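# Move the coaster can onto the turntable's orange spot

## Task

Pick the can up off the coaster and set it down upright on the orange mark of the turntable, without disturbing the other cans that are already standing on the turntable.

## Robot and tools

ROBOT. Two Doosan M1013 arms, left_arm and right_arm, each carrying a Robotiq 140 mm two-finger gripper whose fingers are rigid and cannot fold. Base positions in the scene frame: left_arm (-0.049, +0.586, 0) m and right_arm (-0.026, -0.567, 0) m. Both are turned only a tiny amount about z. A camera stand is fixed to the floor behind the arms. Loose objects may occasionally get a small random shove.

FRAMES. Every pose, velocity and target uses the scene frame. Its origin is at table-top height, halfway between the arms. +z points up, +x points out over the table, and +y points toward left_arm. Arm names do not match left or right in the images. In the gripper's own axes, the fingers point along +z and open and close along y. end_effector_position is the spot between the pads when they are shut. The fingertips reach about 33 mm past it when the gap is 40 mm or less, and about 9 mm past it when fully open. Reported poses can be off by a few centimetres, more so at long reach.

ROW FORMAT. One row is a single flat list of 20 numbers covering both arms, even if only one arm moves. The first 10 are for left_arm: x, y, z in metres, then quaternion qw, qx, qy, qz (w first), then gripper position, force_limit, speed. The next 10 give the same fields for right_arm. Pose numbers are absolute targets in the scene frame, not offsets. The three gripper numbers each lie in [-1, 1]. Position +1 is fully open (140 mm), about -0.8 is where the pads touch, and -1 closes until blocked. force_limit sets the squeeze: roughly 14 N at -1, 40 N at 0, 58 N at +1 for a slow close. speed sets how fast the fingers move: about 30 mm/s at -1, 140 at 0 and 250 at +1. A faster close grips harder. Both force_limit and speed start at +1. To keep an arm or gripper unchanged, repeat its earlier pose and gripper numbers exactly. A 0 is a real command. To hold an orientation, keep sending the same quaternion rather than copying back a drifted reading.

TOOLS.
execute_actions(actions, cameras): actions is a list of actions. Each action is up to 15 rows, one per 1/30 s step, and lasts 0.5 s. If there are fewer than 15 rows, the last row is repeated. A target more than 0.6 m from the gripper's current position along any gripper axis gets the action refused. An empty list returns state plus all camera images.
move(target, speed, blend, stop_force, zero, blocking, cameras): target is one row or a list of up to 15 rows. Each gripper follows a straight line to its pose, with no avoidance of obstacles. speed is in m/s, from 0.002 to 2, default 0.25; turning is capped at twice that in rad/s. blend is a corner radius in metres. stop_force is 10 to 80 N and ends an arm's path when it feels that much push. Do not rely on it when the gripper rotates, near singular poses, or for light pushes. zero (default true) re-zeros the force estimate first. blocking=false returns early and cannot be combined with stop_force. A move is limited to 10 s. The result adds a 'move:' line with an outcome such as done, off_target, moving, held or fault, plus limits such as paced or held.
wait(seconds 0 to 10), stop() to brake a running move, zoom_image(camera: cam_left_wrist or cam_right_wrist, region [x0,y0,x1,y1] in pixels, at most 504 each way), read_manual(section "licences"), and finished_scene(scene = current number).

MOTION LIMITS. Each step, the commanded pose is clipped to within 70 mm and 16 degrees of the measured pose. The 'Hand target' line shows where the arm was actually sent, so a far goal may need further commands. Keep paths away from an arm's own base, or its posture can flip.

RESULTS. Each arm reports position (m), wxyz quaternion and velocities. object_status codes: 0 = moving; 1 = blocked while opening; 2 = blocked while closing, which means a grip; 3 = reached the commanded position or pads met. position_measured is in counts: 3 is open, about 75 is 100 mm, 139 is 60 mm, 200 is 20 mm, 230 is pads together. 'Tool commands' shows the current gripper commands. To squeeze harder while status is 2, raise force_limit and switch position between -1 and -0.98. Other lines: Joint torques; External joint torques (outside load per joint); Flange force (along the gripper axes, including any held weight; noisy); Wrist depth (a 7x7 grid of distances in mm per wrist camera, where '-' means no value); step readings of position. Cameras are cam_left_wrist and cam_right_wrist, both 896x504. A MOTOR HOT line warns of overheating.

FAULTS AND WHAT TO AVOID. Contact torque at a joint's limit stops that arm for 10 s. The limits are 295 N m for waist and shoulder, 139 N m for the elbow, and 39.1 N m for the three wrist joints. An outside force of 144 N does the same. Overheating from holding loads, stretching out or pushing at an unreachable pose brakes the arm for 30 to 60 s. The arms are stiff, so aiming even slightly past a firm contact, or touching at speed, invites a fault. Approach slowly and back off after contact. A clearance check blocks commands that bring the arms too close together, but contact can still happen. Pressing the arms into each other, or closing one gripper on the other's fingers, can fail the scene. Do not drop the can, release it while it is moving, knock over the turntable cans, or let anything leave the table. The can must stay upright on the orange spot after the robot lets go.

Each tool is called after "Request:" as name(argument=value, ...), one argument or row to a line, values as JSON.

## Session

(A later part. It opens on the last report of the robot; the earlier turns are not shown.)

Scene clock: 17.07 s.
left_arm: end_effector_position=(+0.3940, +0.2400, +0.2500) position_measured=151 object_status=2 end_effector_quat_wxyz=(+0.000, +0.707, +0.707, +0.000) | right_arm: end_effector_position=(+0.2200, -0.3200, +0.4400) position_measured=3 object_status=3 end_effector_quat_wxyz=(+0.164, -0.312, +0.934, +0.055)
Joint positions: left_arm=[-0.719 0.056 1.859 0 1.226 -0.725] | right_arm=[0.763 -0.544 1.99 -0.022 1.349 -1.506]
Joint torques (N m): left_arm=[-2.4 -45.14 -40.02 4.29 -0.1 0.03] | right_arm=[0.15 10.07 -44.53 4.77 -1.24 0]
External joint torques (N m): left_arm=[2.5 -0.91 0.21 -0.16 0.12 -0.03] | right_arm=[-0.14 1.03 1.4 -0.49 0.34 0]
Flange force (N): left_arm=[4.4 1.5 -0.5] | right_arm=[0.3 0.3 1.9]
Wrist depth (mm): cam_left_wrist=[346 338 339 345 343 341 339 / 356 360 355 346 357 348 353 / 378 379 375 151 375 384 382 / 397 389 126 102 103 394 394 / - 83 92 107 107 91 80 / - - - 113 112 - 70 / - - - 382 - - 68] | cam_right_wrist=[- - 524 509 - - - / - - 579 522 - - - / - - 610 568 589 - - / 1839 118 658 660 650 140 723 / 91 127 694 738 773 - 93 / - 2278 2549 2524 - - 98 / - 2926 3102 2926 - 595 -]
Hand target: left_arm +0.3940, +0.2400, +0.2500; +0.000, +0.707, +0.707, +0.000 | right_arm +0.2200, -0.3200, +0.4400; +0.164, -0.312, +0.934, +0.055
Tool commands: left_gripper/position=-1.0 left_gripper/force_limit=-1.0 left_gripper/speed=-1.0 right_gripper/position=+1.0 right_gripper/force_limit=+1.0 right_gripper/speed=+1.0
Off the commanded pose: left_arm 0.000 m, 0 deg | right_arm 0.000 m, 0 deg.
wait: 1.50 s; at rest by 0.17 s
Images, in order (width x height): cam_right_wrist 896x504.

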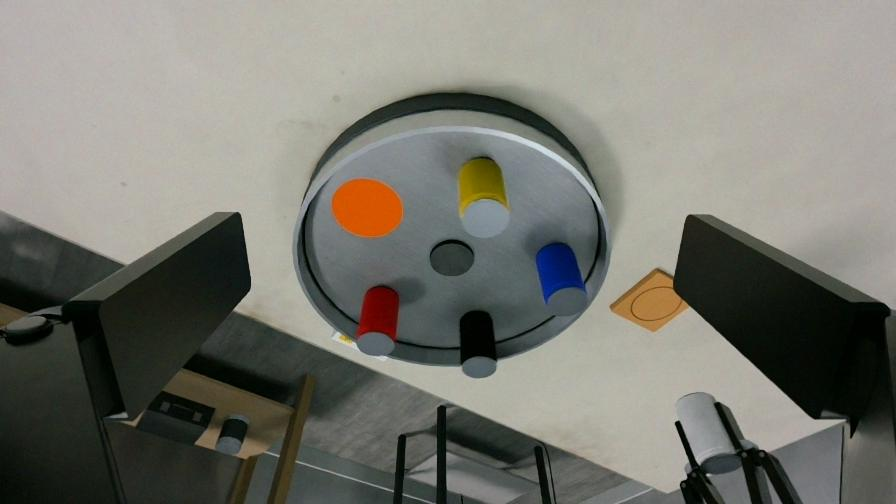

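Request:
move(
  target=[0.476,0.01,0.25,0,1,0,0,-1,-1,-1,0.22,-0.32,0.44,0.164,-0.312,0.935,0.055,1,1,1],
  speed=0.35,
  cameras=["all"],
)

Request:
wait(
  seconds=1.3,
  cameras=["all"],
)

Request:
wait(
  seconds=1.3,
  cameras=["all"],
)

Request:
wait(
  seconds=1.3,
  cameras=["all"],
)

Request:
wait(
  seconds=1.3,
  cameras=["all"],
)

Request:
wait(
  seconds=1.3,
  cameras=["all"],
)

Scene clock: 21.23 s.
left_arm: end_effector_position=(+0.4760, +0.0100, +0.2500) position_measured=151 object_status=2 end_effector_quat_wxyz=(+0.000, +1.000, +0.000, +0.000) | right_arm: end_effector_position=(+0.2200, -0.3200, +0.4400) position_measured=3 object_status=3 end_effector_quat_wxyz=(+0.164, -0.312, +0.934, +0.055)
Joint positions: left_arm=[-0.87 0.394 1.434 0 1.313 0.694] | right_arm=[0.763 -0.544 1.99 -0.022 1.349 -1.506]
Joint torques (N m): left_arm=[-2.24 -80.53 -41.35 4.42 -0.13 0.09] | right_arm=[-0.11 9.64 -44.81 4.75 -1.3 0.13]
External joint torques (N m): left_arm=[2.09 -0.78 0.33 -0.18 0.09 -0.09] | right_arm=[0.07 1.93 1.8 -0.48 0.4 -0.13]
Flange force (N): left_arm=[0.7 -3.1 -0.1] | right_arm=[-0.7 0.8 2.7]
Wrist depth (mm): cam_left_wrist=[339 333 292 285 286 285 286 / - - 301 301 300 299 298 / 373 368 362 151 314 318 317 / 396 383 125 102 109 332 337 / - 83 92 107 107 91 324 / - - - 113 112 - 70 / - - - 465 - - 68] | cam_right_wrist=[- - - - - - 549 / 552 543 - 547 571 - - / - - 593 566 616 - - / 2076 118 639 660 645 139 - / 91 138 729 757 725 - 93 / - 2278 2710 2452 579 - 98 / - 2340 3029 3140 489 - -]
Hand target: left_arm +0.4760, +0.0100, +0.2500; +0.000, +1.000, +0.000, +0.000 | right_arm +0.2200, -0.3200, +0.4400; +0.164, -0.312, +0.934, +0.055
Off the commanded pose: left_arm 0.000 m, 0 deg | right_arm 0.000 m, 0 deg.
move: done

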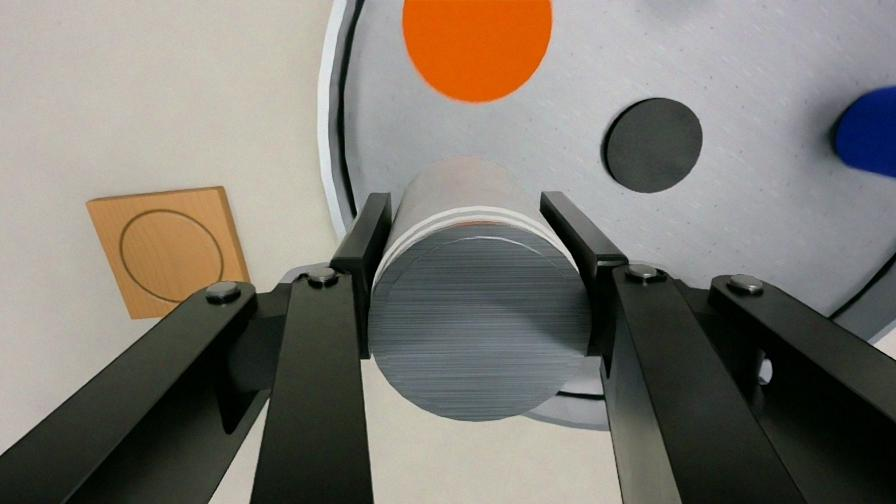

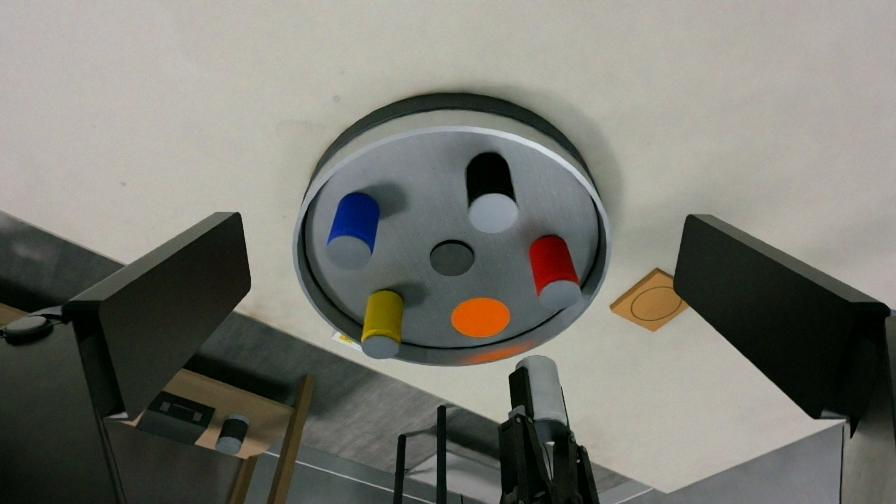

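Scene clock: 22.53 s.
left_arm: end_effector_position=(+0.4760, +0.0100, +0.2500) position_measured=151 object_status=2 end_effector_quat_wxyz=(+0.000, +1.000, +0.000, +0.000) | right_arm: end_effector_position=(+0.2200, -0.3200, +0.4400) position_measured=3 object_status=3 end_effector_quat_wxyz=(+0.164, -0.312, +0.934, +0.055)
Joint positions: left_arm=[-0.87 0.394 1.434 0 1.313 0.694] | right_arm=[0.763 -0.544 1.99 -0.022 1.349 -1.506]
Joint torques (N m): left_arm=[-2.25 -79.27 -41.22 4.42 -0.17 0.02] | right_arm=[0.42 9.84 -44.77 4.78 -1.28 -0.02]
External joint torques (N m): left_arm=[2.3 -1.72 0.3 -0.19 0.14 -0.02] | right_arm=[-0.34 0.79 1.53 -0.49 0.39 0.03]
Flange force (N): left_arm=[0.0 -4.3 -0.6] | right_arm=[0.8 -0.6 1.9]
Wrist depth (mm): cam_left_wrist=[337 336 291 207 285 285 286 / 353 355 295 300 300 300 296 / 372 369 310 151 313 318 317 / 391 385 125 101 109 336 338 / 414 83 92 107 107 91 91 / - - - 113 112 - 70 / - - - 507 - - 68] | cam_right_wrist=[- - - 526 531 - - / - - 589 531 - - 571 / - - 592 561 616 664 - / 1907 118 637 657 640 139 - / 91 138 775 766 751 - 93 / - 2258 2654 2429 543 - 98 / - 2027 2959 2893 502 - -]
Hand target: left_arm +0.4760, +0.0100, +0.2500; +0.000, +1.000, +0.000, +0.000 | right_arm +0.2200, -0.3200, +0.4400; +0.164, -0.312, +0.934, +0.055
Tool commands: left_gripper/position=-1.0 left_gripper/force_limit=-1.0 left_gripper/speed=-1.0 right_gripper/position=+1.0 right_gripper/force_limit=+1.0 right_gripper/speed=+1.0
Off the commanded pose: left_arm 0.000 m, 0 deg | right_arm 0.000 m, 0 deg.
wait: 1.30 s; at rest by 0.17 s

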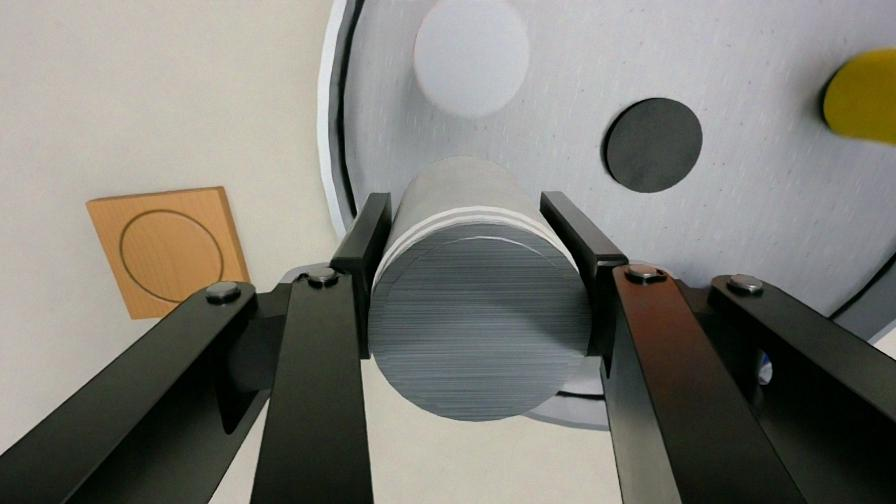

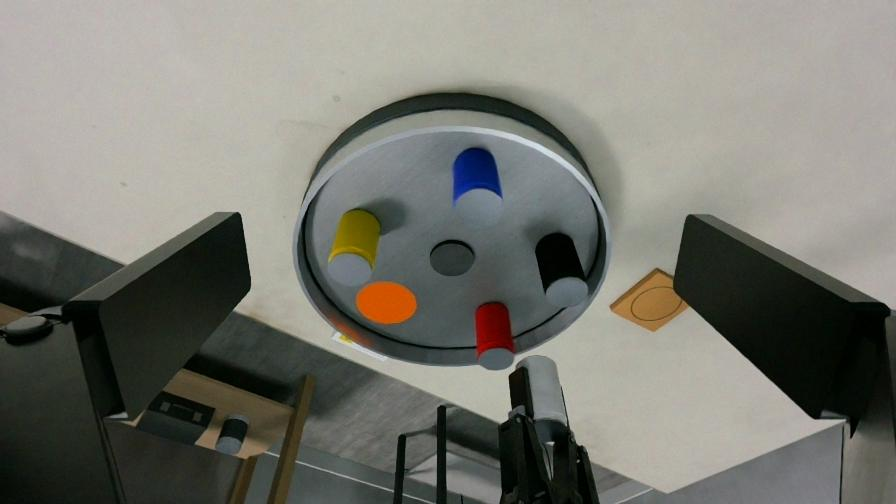

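Scene clock: 23.83 s.
left_arm: end_effector_position=(+0.4760, +0.0100, +0.2500) position_measured=151 object_status=2 end_effector_quat_wxyz=(+0.000, +1.000, +0.000, +0.000) | right_arm: end_effector_position=(+0.2200, -0.3200, +0.4400) position_measured=3 object_status=3 end_effector_quat_wxyz=(+0.164, -0.312, +0.934, +0.055)
Joint positions: left_arm=[-0.87 0.394 1.434 0 1.313 0.694] | right_arm=[0.763 -0.544 1.99 -0.022 1.349 -1.506]
Joint torques (N m): left_arm=[-2.15 -79.18 -41.23 4.43 -0.16 0.04] | right_arm=[0.34 10.24 -44.69 4.81 -1.3 0.02]
External joint torques (N m): left_arm=[2.25 -2.19 0.19 -0.18 0.12 -0.04] | right_arm=[-0.33 0.73 1.5 -0.52 0.41 -0.02]
Flange force (N): left_arm=[-0.4 -4.6 -0.9] | right_arm=[0.9 -0.7 1.8]
Wrist depth (mm): cam_left_wrist=[333 330 291 206 286 286 284 / 353 354 300 306 298 298 306 / 371 367 365 151 314 318 320 / 390 384 126 102 109 334 338 / - 83 92 107 107 91 91 / - - - 113 112 - 70 / - - - 493 - - 68] | cam_right_wrist=[- - 537 - - 508 - / - - 575 539 - - 613 / 655 - 590 567 585 - 626 / - 118 664 658 636 139 - / 91 127 731 717 771 - 93 / - 2219 2475 - 523 - 98 / - - 2926 2926 515 - -]
Hand target: left_arm +0.4760, +0.0100, +0.2500; +0.000, +1.000, +0.000, +0.000 | right_arm +0.2200, -0.3200, +0.4400; +0.164, -0.312, +0.934, +0.055
Tool commands: left_gripper/position=-1.0 left_gripper/force_limit=-1.0 left_gripper/speed=-1.0 right_gripper/position=+1.0 right_gripper/force_limit=+1.0 right_gripper/speed=+1.0
Off the commanded pose: left_arm 0.000 m, 0 deg | right_arm 0.000 m, 0 deg.
wait: 1.30 s; at rest by 0.17 s

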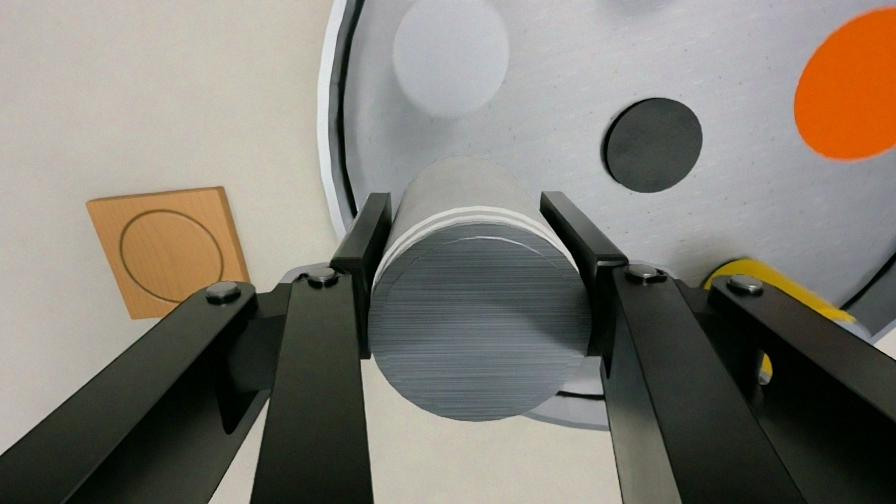

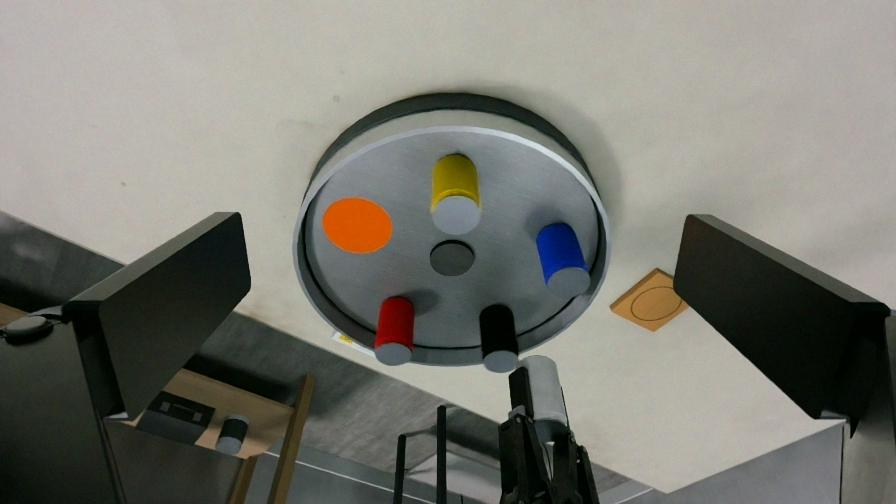

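Scene clock: 25.13 s.
left_arm: end_effector_position=(+0.4760, +0.0100, +0.2500) position_measured=151 object_status=2 end_effector_quat_wxyz=(+0.000, +1.000, +0.000, +0.000) | right_arm: end_effector_position=(+0.2200, -0.3200, +0.4400) position_measured=3 object_status=3 end_effector_quat_wxyz=(+0.164, -0.312, +0.934, +0.055)
Joint positions: left_arm=[-0.87 0.394 1.434 0 1.313 0.694] | right_arm=[0.763 -0.544 1.99 -0.022 1.349 -1.506]
Joint torques (N m): left_arm=[-2.34 -79.05 -41.26 4.42 -0.17 0.06] | right_arm=[0.14 9.65 -44.83 4.79 -1.27 0.05]
External joint torques (N m): left_arm=[2.45 -2.12 0.31 -0.18 0.13 -0.06] | right_arm=[-0.22 1.98 1.81 -0.52 0.38 -0.05]
Flange force (N): left_arm=[-0.3 -4.9 -0.7] | right_arm=[-0.8 0.0 2.8]
Wrist depth (mm): cam_left_wrist=[328 337 326 210 285 285 284 / - - 302 217 299 298 301 / 366 368 366 151 315 318 318 / - 382 126 101 109 332 337 / - 83 92 107 107 91 90 / - - - 112 112 - 70 / - - - - - - 68] | cam_right_wrist=[521 532 521 - - - 555 / - - 610 530 - - - / - - 586 593 586 - - / 1950 118 637 652 667 139 - / 91 138 751 740 736 - 93 / - 2200 2549 2829 554 - 98 / - - 2959 3065 509 - -]
Hand target: left_arm +0.4760, +0.0100, +0.2500; +0.000, +1.000, +0.000, +0.000 | right_arm +0.2200, -0.3200, +0.4400; +0.164, -0.312, +0.934, +0.055
Tool commands: left_gripper/position=-1.0 left_gripper/force_limit=-1.0 left_gripper/speed=-1.0 right_gripper/position=+1.0 right_gripper/force_limit=+1.0 right_gripper/speed=+1.0
Off the commanded pose: left_arm 0.000 m, 0 deg | right_arm 0.000 m, 0 deg.
wait: 1.30 s; at rest by 0.17 s

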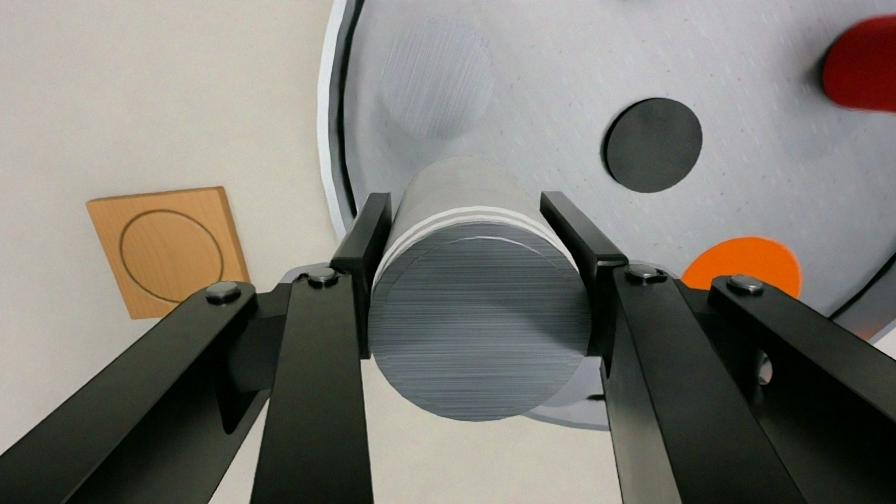

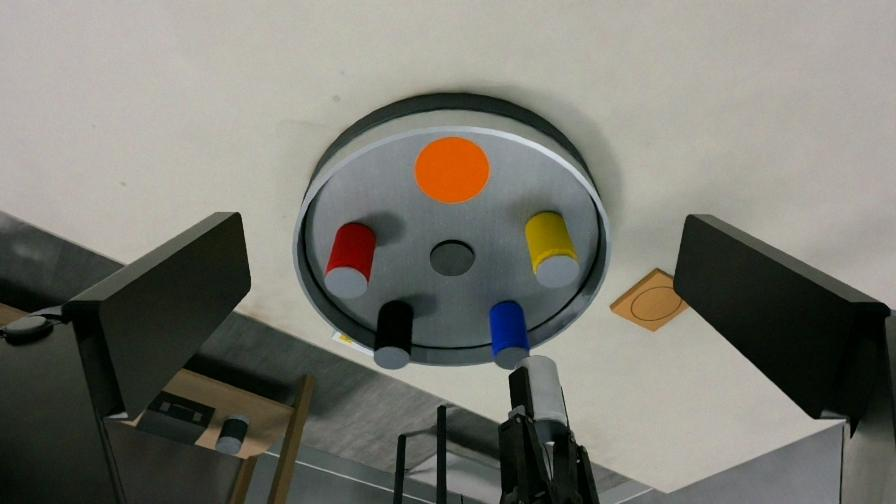

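Scene clock: 26.43 s.
left_arm: end_effector_position=(+0.4760, +0.0100, +0.2500) position_measured=151 object_status=2 end_effector_quat_wxyz=(+0.000, +1.000, +0.000, +0.000) | right_arm: end_effector_position=(+0.2200, -0.3200, +0.4400) position_measured=3 object_status=3 end_effector_quat_wxyz=(+0.164, -0.312, +0.934, +0.055)
Joint positions: left_arm=[-0.87 0.394 1.434 0 1.313 0.694] | right_arm=[0.763 -0.544 1.99 -0.022 1.349 -1.506]
Joint torques (N m): left_arm=[-1.9 -78.87 -41.22 4.42 -0.16 0.06] | right_arm=[0.28 9.55 -44.69 4.77 -1.27 0.04]
External joint torques (N m): left_arm=[1.93 -2.3 0.25 -0.18 0.12 -0.06] | right_arm=[-0.29 1.87 1.65 -0.5 0.37 -0.04]
Flange force (N): left_arm=[-0.9 -4.6 -0.8] | right_arm=[-0.9 -0.3 2.6]
Wrist depth (mm): cam_left_wrist=[- 336 328 285 286 286 281 / 348 355 305 218 300 298 302 / 369 371 316 151 316 318 317 / 394 381 110 102 108 334 333 / - 83 92 106 107 91 255 / - - - 113 112 - 70 / - - - - - - 68] | cam_right_wrist=[- - - - - - - / - - - 551 - - - / - - 579 568 590 - - / 1866 118 625 657 669 139 753 / 91 118 775 736 715 - 93 / - 2258 2739 3065 570 - 98 / - 3479 - 3029 511 - -]
Hand target: left_arm +0.4760, +0.0100, +0.2500; +0.000, +1.000, +0.000, +0.000 | right_arm +0.2200, -0.3200, +0.4400; +0.164, -0.312, +0.934, +0.055
Tool commands: left_gripper/position=-1.0 left_gripper/force_limit=-1.0 left_gripper/speed=-1.0 right_gripper/position=+1.0 right_gripper/force_limit=+1.0 right_gripper/speed=+1.0
Off the commanded pose: left_arm 0.000 m, 0 deg | right_arm 0.000 m, 0 deg.
wait: 1.30 s; at rest by 0.17 s

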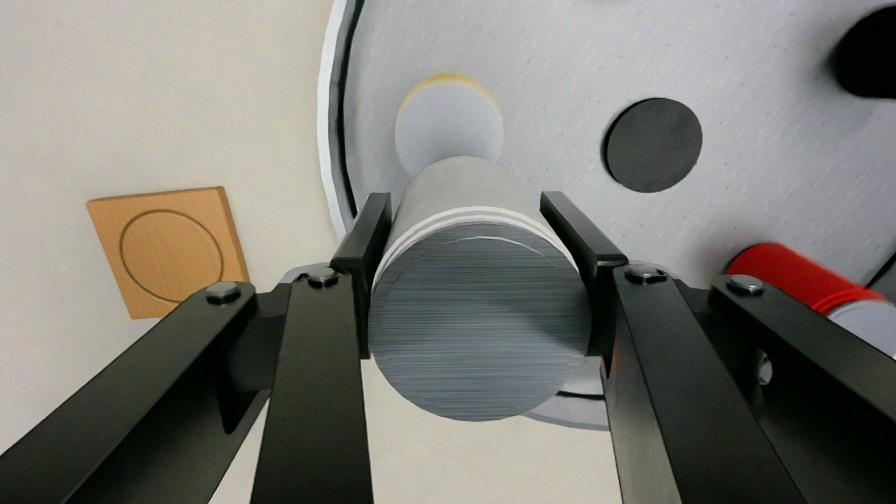

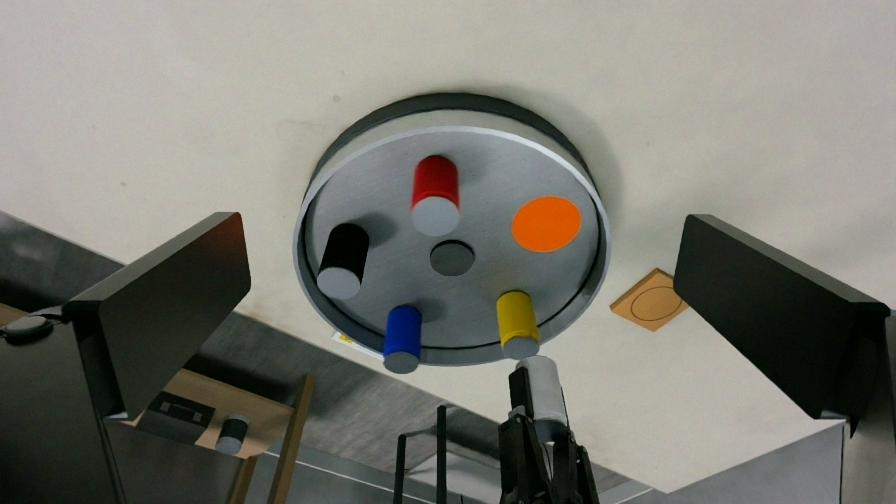

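Scene clock: 27.73 s.
left_arm: end_effector_position=(+0.4760, +0.0100, +0.2500) position_measured=151 object_status=2 end_effector_quat_wxyz=(+0.000, +1.000, +0.000, +0.000) | right_arm: end_effector_position=(+0.2200, -0.3200, +0.4400) position_measured=3 object_status=3 end_effector_quat_wxyz=(+0.164, -0.312, +0.934, +0.055)
Joint positions: left_arm=[-0.87 0.394 1.434 0 1.313 0.694] | right_arm=[0.763 -0.544 1.99 -0.022 1.349 -1.506]
Joint torques (N m): left_arm=[-2.43 -79.21 -41.3 4.43 -0.17 0.02] | right_arm=[-0.1 9.52 -44.78 4.77 -1.28 0]
External joint torques (N m): left_arm=[2.2 -1.8 0.4 -0.21 0.14 -0.02] | right_arm=[0.15 1.34 1.63 -0.49 0.39 0]
Flange force (N): left_arm=[-0.3 -4.5 -0.5] | right_arm=[0.1 1.6 2.2]
Wrist depth (mm): cam_left_wrist=[332 335 286 285 284 285 280 / 355 351 296 301 298 300 302 / 369 368 314 151 314 317 319 / 398 381 126 101 109 333 335 / 417 83 92 106 107 91 91 / - - - 113 112 - 70 / - - - 487 - - 68] | cam_right_wrist=[500 523 - - - 539 - / - 565 610 537 - - 565 / - 658 590 570 582 690 - / 1852 118 642 662 647 139 800 / 91 118 748 744 757 - 93 / - 2278 2994 2600 543 - 98 / - - 3479 3029 505 - -]
Hand target: left_arm +0.4760, +0.0100, +0.2500; +0.000, +1.000, +0.000, +0.000 | right_arm +0.2200, -0.3200, +0.4400; +0.164, -0.312, +0.934, +0.055
Tool commands: left_gripper/position=-1.0 left_gripper/force_limit=-1.0 left_gripper/speed=-1.0 right_gripper/position=+1.0 right_gripper/force_limit=+1.0 right_gripper/speed=+1.0
Off the commanded pose: left_arm 0.000 m, 0 deg | right_arm 0.000 m, 0 deg.
wait: 1.30 s; at rest by 0.17 s

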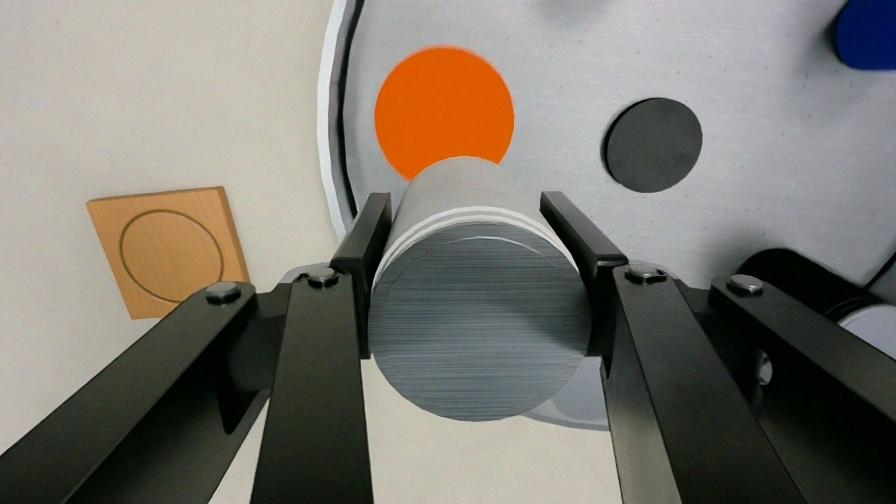

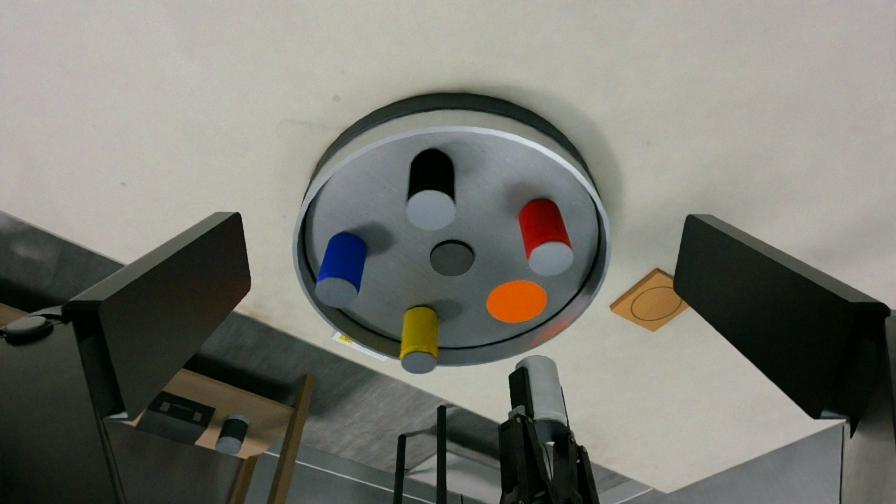

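Request:
move(
  target=[0.476,0.01,0.222,0,1,0,0,-1,-1,-1,0.22,-0.32,0.44,0.164,-0.312,0.935,0.055,1,1,1],
)

Scene clock: 29.30 s.
left_arm: end_effector_position=(+0.4760, +0.0100, +0.2221) position_measured=151 object_status=2 end_effector_quat_wxyz=(+0.000, +1.000, +0.000, +0.000) | right_arm: end_effector_position=(+0.2200, -0.3200, +0.4400) position_measured=3 object_status=3 end_effector_quat_wxyz=(+0.164, -0.312, +0.934, +0.055)
Joint positions: left_arm=[-0.87 0.407 1.468 0 1.267 0.694] | right_arm=[0.763 -0.544 1.99 -0.022 1.349 -1.506]
Joint torques (N m): left_arm=[-2.32 -79.55 -40.83 4.32 0.11 0.06] | right_arm=[0.41 9.89 -44.79 4.77 -1.25 0.02]
External joint torques (N m): left_arm=[2.26 -2.24 0.35 -0.13 -0.15 -0.06] | right_arm=[-0.38 0.96 1.58 -0.48 0.35 -0.02]
Flange force (N): left_arm=[-0.8 -5.0 -0.4] | right_arm=[0.5 -0.9 2.1]
Wrist depth (mm): cam_left_wrist=[305 310 264 258 261 260 257 / - 322 274 190 276 272 275 / 342 339 287 150 287 284 290 / 357 356 126 102 109 305 309 / 382 83 92 106 107 91 241 / - - - 112 113 - 70 / - - - - - - 68] | cam_right_wrist=[521 537 - - - - - / - - - 542 - - 589 / - - 586 563 585 - - / - 118 645 657 623 139 - / 91 139 744 762 775 - 93 / - 2239 2524 998 576 - 98 / - 2182 2926 2893 520 - -]
Hand target: left_arm +0.4760, +0.0100, +0.2220; +0.000, +1.000, +0.000, +0.000 | right_arm +0.2200, -0.3200, +0.4400; +0.164, -0.312, +0.934, +0.055
Off the commanded pose: left_arm 0.000 m, 0 deg | right_arm 0.000 m, 0 deg.
move: done

Request:
wait(
  seconds=4.2,
)

Request:
move(
  target=[0.476,0.01,0.124,0,1,0,0,-1,-1,-1,0.22,-0.32,0.44,0.164,-0.312,0.935,0.055,1,1,1],
  speed=0.3,
  blocking=false,
)

Request:
wait(
  seconds=0.35,
)

Request:
execute_actions(
  actions=[
    [[0.476,0.01,0.124,0,1,0,0,0.35,-1,1,0.22,-0.32,0.44,0.164,-0.312,0.935,0.055,1,1,1]],
  ],
  cameras=["all"],
)

Request:
move(
  target=[0.476,0.01,0.27,0,1,0,0,0.35,-1,1,0.22,-0.32,0.44,0.164,-0.312,0.935,0.055,1,1,1],
  cameras=["all"],
)

Scene clock: 33.63 s.
left_arm: end_effector_position=(+0.4760, +0.0100, +0.2220) position_measured=151 object_status=2 end_effector_quat_wxyz=(+0.000, +1.000, +0.000, +0.000) | right_arm: end_effector_position=(+0.2200, -0.3200, +0.4400) position_measured=3 object_status=3 end_effector_quat_wxyz=(+0.164, -0.312, +0.934, +0.055)
Joint positions: left_arm=[-0.87 0.407 1.468 0 1.267 0.694] | right_arm=[0.763 -0.544 1.99 -0.022 1.349 -1.506]
Joint torques (N m): left_arm=[-2.25 -79.85 -40.68 4.36 -0.18 0.02] | right_arm=[0.02 9.96 -44.46 4.76 -1.26 0]
External joint torques (N m): left_arm=[2.19 -2.04 0.24 -0.18 0.14 -0.02] | right_arm=[-0.04 1.2 1.34 -0.48 0.37 0]
Flange force (N): left_arm=[-0.3 -4.4 -0.9] | right_arm=[-0.1 0.7 1.8]
Wrist depth (mm): cam_left_wrist=[309 311 266 184 259 260 261 / - 323 273 190 274 272 274 / 344 343 290 151 288 285 291 / 343 357 126 102 109 303 308 / 382 83 92 107 107 91 235 / - - - 113 112 - 70 / - - - 446 - - 68] | cam_right_wrist=[- - - - - - - / 579 - - 544 - - - / - - 560 573 577 657 642 / 1936 118 642 660 688 139 - / 91 127 731 738 733 - 93 / - 2278 2710 3387 560 - 98 / - - 3140 3065 512 - -]
Hand target: left_arm +0.4760, +0.0100, +0.2220; +0.000, +1.000, +0.000, +0.000 | right_arm +0.2200, -0.3200, +0.4400; +0.164, -0.312, +0.934, +0.055
Tool commands: left_gripper/position=-1.0 left_gripper/force_limit=-1.0 left_gripper/speed=-1.0 right_gripper/position=+1.0 right_gripper/force_limit=+1.0 right_gripper/speed=+1.0
Off the commanded pose: left_arm 0.000 m, 0 deg | right_arm 0.000 m, 0 deg.
wait: 4.20 s; at rest by 0.03 s

Scene clock: 34.13 s.
left_arm: end_effector_position=(+0.4752, +0.0109, +0.1412) position_measured=151 object_status=2 end_effector_quat_wxyz=(-0.001, +1.000, +0.000, -0.001) end_effector_velocity=(+0.000, -0.001, -0.213) end_effector_angular_velocity=(+0.000, +0.000, +0.000) | right_arm: end_effector_position=(+0.2200, -0.3200, +0.4400) position_measured=3 object_status=3 end_effector_quat_wxyz=(+0.164, -0.312, +0.934, +0.055)
Joint positions: left_arm=[-0.87 0.453 1.554 0 1.136 0.694] | right_arm=[0.763 -0.544 1.99 -0.022 1.349 -1.506]
Joint velocities: left_arm=[-0.001 0.146 0.196 0 -0.342 0] | right_arm=[within noise]
Joint torques (N m): left_arm=[-1.81 -89.83 -42.99 4.58 -0.12 0.03] | right_arm=[0.18 9.91 -44.62 4.8 -1.31 0.08]
External joint torques (N m): left_arm=[2.1 -1.38 0.73 -0.22 0.06 -0.03] | right_arm=[-0.19 1.21 1.51 -0.52 0.41 -0.08]
Flange force (N): left_arm=[-0.4 -4.4 -0.4] | right_arm=[0.1 -0.2 2.0]
Wrist depth (mm): cam_left_wrist=[252 252 202 204 203 204 204 / 267 266 213 215 215 213 215 / 281 281 221 151 224 221 226 / 288 293 126 102 109 238 241 / 300 83 92 107 107 91 250 / - - - 113 113 - 70 / - - - 282 - - 68] | cam_right_wrist=[536 - 544 - - - - / - - 585 536 572 - - / - - 566 570 593 - - / 2027 118 655 658 657 139 - / 91 139 762 736 733 - 93 / - 2258 2627 - 585 - 98 / - - 2829 3065 501 - -]
Hand target: left_arm +0.4756, +0.0104, +0.1244; +0.000, +1.000, +0.000, +0.000 | right_arm +0.2200, -0.3200, +0.4400; +0.164, -0.312, +0.934, +0.055
Tool commands: left_gripper/position=-1.0 left_gripper/force_limit=-1.0 left_gripper/speed=-1.0 right_gripper/position=+1.0 right_gripper/force_limit=+1.0 right_gripper/speed=+1.0
Off the commanded pose: left_arm 0.017 m, 0 deg | right_arm 0.000 m, 0 deg.
move: running

Scene clock: 34.50 s.
left_arm: end_effector_position=(+0.4760, +0.0100, +0.1241) position_measured=151 object_status=2 end_effector_quat_wxyz=(+0.000, +1.000, +0.000, +0.000) | right_arm: end_effector_position=(+0.2200, -0.3200, +0.4400) position_measured=3 object_status=3 end_effector_quat_wxyz=(+0.164, -0.312, +0.934, +0.055)
Joint positions: left_arm=[-0.87 0.466 1.568 0 1.108 0.694] | right_arm=[0.763 -0.544 1.99 -0.022 1.349 -1.506]
Joint torques (N m): left_arm=[-2.2 -81.18 -38.16 4.09 -0.03 0.05] | right_arm=[0.06 9.58 -44.64 4.78 -1.31 0.08]
External joint torques (N m): left_arm=[2.32 -3.69 0.23 -0.17 -0.02 -0.05] | right_arm=[-0.17 2.19 1.64 -0.51 0.41 -0.08]
Flange force (N): left_arm=[-1.7 -6.2 -2.4] | right_arm=[-1.4 0.2 2.6]
Wrist depth (mm): cam_left_wrist=[220 217 172 171 171 172 171 / 232 229 181 181 180 180 178 / 245 242 189 158 189 187 185 / 252 260 130 102 106 198 200 / 261 83 92 107 107 91 210 / - - - 113 113 - 71 / - - - 241 - - 68] | cam_right_wrist=[- - - - - - - / - - - 542 - 586 604 / - - 576 568 614 - - / 1921 118 650 662 687 140 - / 91 139 785 733 694 - 93 / - 2278 2574 3259 575 - 98 / - 2340 2861 2798 472 - -]
Hand target: left_arm +0.4760, +0.0100, +0.1240; +0.000, +1.000, +0.000, +0.000 | right_arm +0.2200, -0.3200, +0.4400; +0.164, -0.312, +0.934, +0.055
Tool commands: left_gripper/position=-1.0 left_gripper/force_limit=-1.0 left_gripper/speed=-1.0 right_gripper/position=+1.0 right_gripper/force_limit=+1.0 right_gripper/speed=+1.0
Off the commanded pose: left_arm 0.000 m, 0 deg | right_arm 0.000 m, 0 deg.
earlier move: done
wait: 0.37 of 0.35 s (the move ended)

Scene clock: 35.20 s.
left_arm: end_effector_position=(+0.4760, +0.0100, +0.1240) position_measured=85 object_status=3 end_effector_quat_wxyz=(+0.000, +1.000, +0.000, +0.000) | right_arm: end_effector_position=(+0.2200, -0.3200, +0.4400) position_measured=3 object_status=3 end_effector_quat_wxyz=(+0.164, -0.312, +0.934, +0.055)
Joint positions: left_arm=[-0.87 0.466 1.568 0 1.107 0.694] | right_arm=[0.763 -0.544 1.99 -0.022 1.349 -1.506]
Joint torques (N m): left_arm=[-2.25 -81.42 -37.27 4.08 -0.16 0.05] | right_arm=[0.2 10.03 -44.66 4.78 -1.28 0.02]
External joint torques (N m): left_arm=[2.2 -3.37 -0.64 -0.16 0.11 -0.04] | right_arm=[-0.21 1.21 1.53 -0.51 0.38 -0.02]
Flange force (N): left_arm=[-0.1 -4.2 -3.2] | right_arm=[0.1 0.0 2.1]
Wrist depth (mm): cam_left_wrist=[220 218 167 91 92 171 171 / 231 229 176 96 97 180 178 / 246 240 190 101 188 187 184 / 253 256 197 202 199 127 200 / - 82 207 215 215 108 82 / - - 220 226 188 - - / - - 308 233 152 - -] | cam_right_wrist=[- 501 - 485 - - 498 / - - - 540 606 - - / 652 - 593 566 593 - - / 711 118 645 660 637 140 - / 91 127 753 721 742 - 93 / - 2258 2574 2798 595 - 98 / - - 3065 3178 472 - -]
Hand target: left_arm +0.4760, +0.0100, +0.1240; +0.000, +1.000, +0.000, +0.000 | right_arm +0.2200, -0.3200, +0.4400; +0.164, -0.312, +0.934, +0.055
Off the commanded pose: left_arm 0.000 m, 0 deg | right_arm 0.000 m, 0 deg.
Step readings (end_effector_position of left_arm | right_arm):
0: (+0.4760, +0.0100, +0.1241) | (+0.2200, -0.3200, +0.4400)
1: (+0.4760, +0.0100, +0.1241) | (+0.2200, -0.3200, +0.4400)
2: (+0.4760, +0.0100, +0.1241) | (+0.2200, -0.3200, +0.4400)
4: (+0.4760, +0.0100, +0.1240) | (+0.2200, -0.3200, +0.4400)
8: (+0.4760, +0.0100, +0.1240) | (+0.2200, -0.3200, +0.4400)
15: (+0.4760, +0.0100, +0.1240) | (+0.2200, -0.3200, +0.4400)

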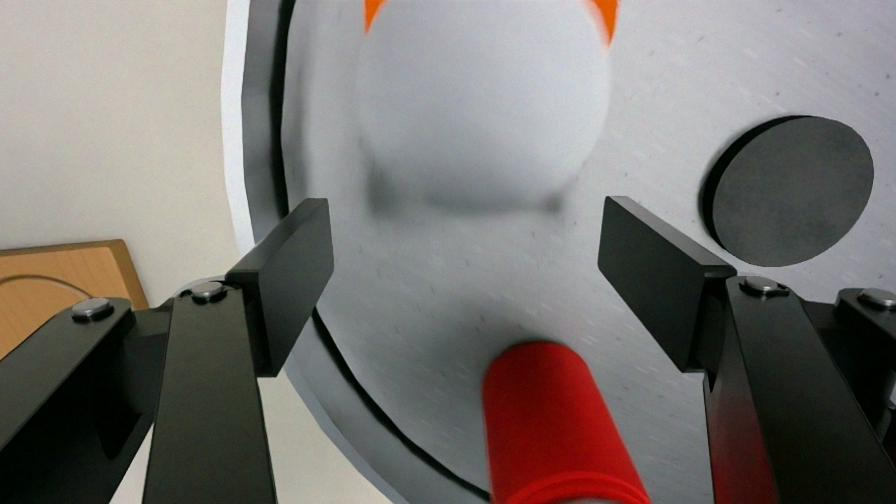

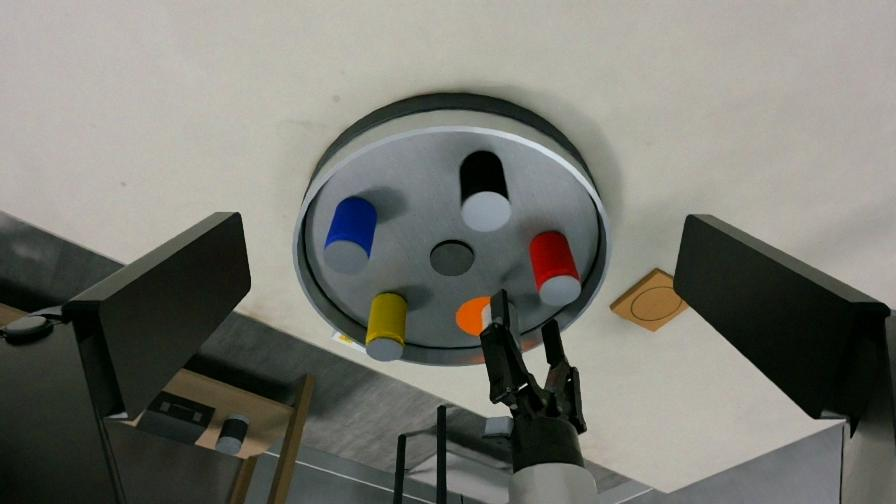

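Scene clock: 36.33 s.
left_arm: end_effector_position=(+0.4760, +0.0100, +0.2699) position_measured=85 object_status=3 end_effector_quat_wxyz=(+0.000, +1.000, +0.000, +0.000) | right_arm: end_effector_position=(+0.2200, -0.3200, +0.4400) position_measured=3 object_status=3 end_effector_quat_wxyz=(+0.164, -0.312, +0.934, +0.055)
Joint positions: left_arm=[-0.87 0.386 1.409 0 1.347 0.694] | right_arm=[0.763 -0.544 1.99 -0.022 1.349 -1.506]
Joint torques (N m): left_arm=[-1.99 -77.12 -41.81 4.44 0.09 0.02] | right_arm=[0.24 9.37 -44.68 4.75 -1.24 0.06]
External joint torques (N m): left_arm=[1.85 -3.4 0.59 -0.19 -0.13 -0.01] | right_arm=[-0.28 2.01 1.53 -0.47 0.34 -0.05]
Flange force (N): left_arm=[-2.8 -6.6 -0.2] | right_arm=[-1.3 -0.3 2.5]
Wrist depth (mm): cam_left_wrist=[349 341 346 301 303 304 289 / 378 369 366 239 319 317 318 / - 387 346 339 334 338 338 / 415 397 131 361 351 127 354 / - 82 440 363 308 108 82 / - - - - 383 - - / - - 517 - 517 - -] | cam_right_wrist=[510 522 - - - - 519 / - - - 539 599 - - / - - 567 567 580 - 633 / 1852 118 639 653 637 139 - / 91 139 766 746 683 - 93 / - 2340 2861 2959 - - 98 / - 2829 3140 2926 539 - -]
Hand target: left_arm +0.4760, +0.0100, +0.2700; +0.000, +1.000, +0.000, +0.000 | right_arm +0.2200, -0.3200, +0.4400; +0.164, -0.312, +0.934, +0.055
Off the commanded pose: left_arm 0.000 m, 0 deg | right_arm 0.000 m, 0 deg.
move: done

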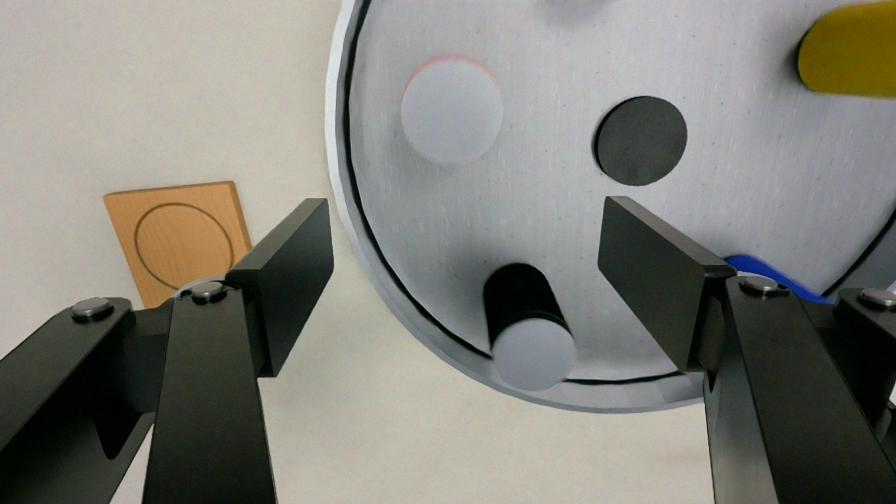

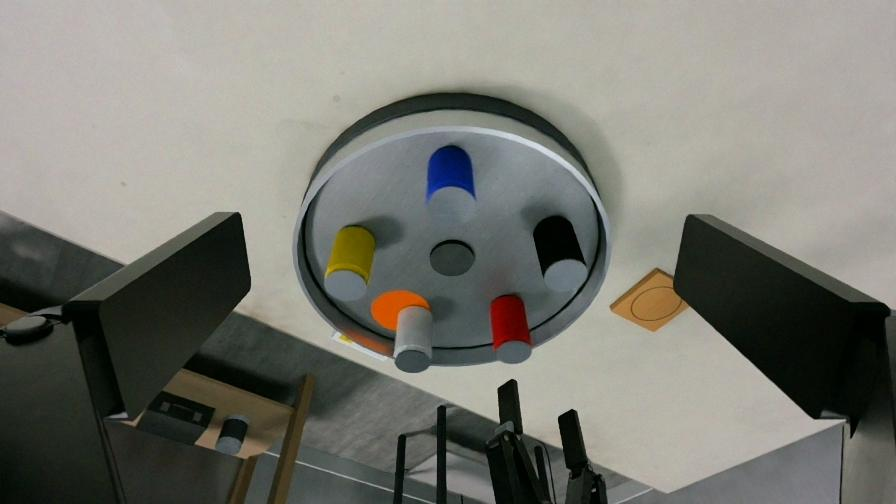

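Request:
move(
  target=[0.476,0.01,0.222,0,1,0,0,0.25,-1,1,0.22,-0.32,0.44,0.164,-0.312,0.935,0.055,1,1,1],
)

Scene clock: 37.63 s.
left_arm: end_effector_position=(+0.4760, +0.0100, +0.2221) position_measured=98 object_status=3 end_effector_quat_wxyz=(+0.000, +1.000, +0.000, +0.000) | right_arm: end_effector_position=(+0.2200, -0.3200, +0.4400) position_measured=3 object_status=3 end_effector_quat_wxyz=(+0.164, -0.312, +0.934, +0.055)
Joint positions: left_arm=[-0.87 0.407 1.468 0 1.267 0.694] | right_arm=[0.763 -0.544 1.99 -0.022 1.349 -1.506]
Joint torques (N m): left_arm=[-2.22 -78.1 -39.06 4.35 -0.2 0.01] | right_arm=[0.05 10.11 -44.51 4.76 -1.26 0.12]
External joint torques (N m): left_arm=[2.39 -3.61 -1.34 -0.17 0.16 -0.01] | right_arm=[-0.03 0.89 1.4 -0.48 0.37 -0.12]
Flange force (N): left_arm=[0.7 -3.8 -3.6] | right_arm=[0.5 0.2 1.8]
Wrist depth (mm): cam_left_wrist=[311 309 263 259 260 261 258 / 325 326 277 193 274 272 274 / 344 338 294 289 291 285 290 / 356 349 157 309 301 301 304 / - 82 116 327 296 103 85 / - - 415 339 249 - 73 / - - 444 434 256 - -] | cam_right_wrist=[- - - - - - 545 / 577 568 566 530 582 - - / 628 660 577 573 606 637 - / - 118 679 662 631 139 - / 91 118 815 746 723 - 93 / - 2319 2654 2893 596 - 98 / - - 2627 2926 518 - -]
Hand target: left_arm +0.4760, +0.0100, +0.2220; +0.000, +1.000, +0.000, +0.000 | right_arm +0.2200, -0.3200, +0.4400; +0.164, -0.312, +0.934, +0.055
Off the commanded pose: left_arm 0.000 m, 0 deg | right_arm 0.000 m, 0 deg.
move: done


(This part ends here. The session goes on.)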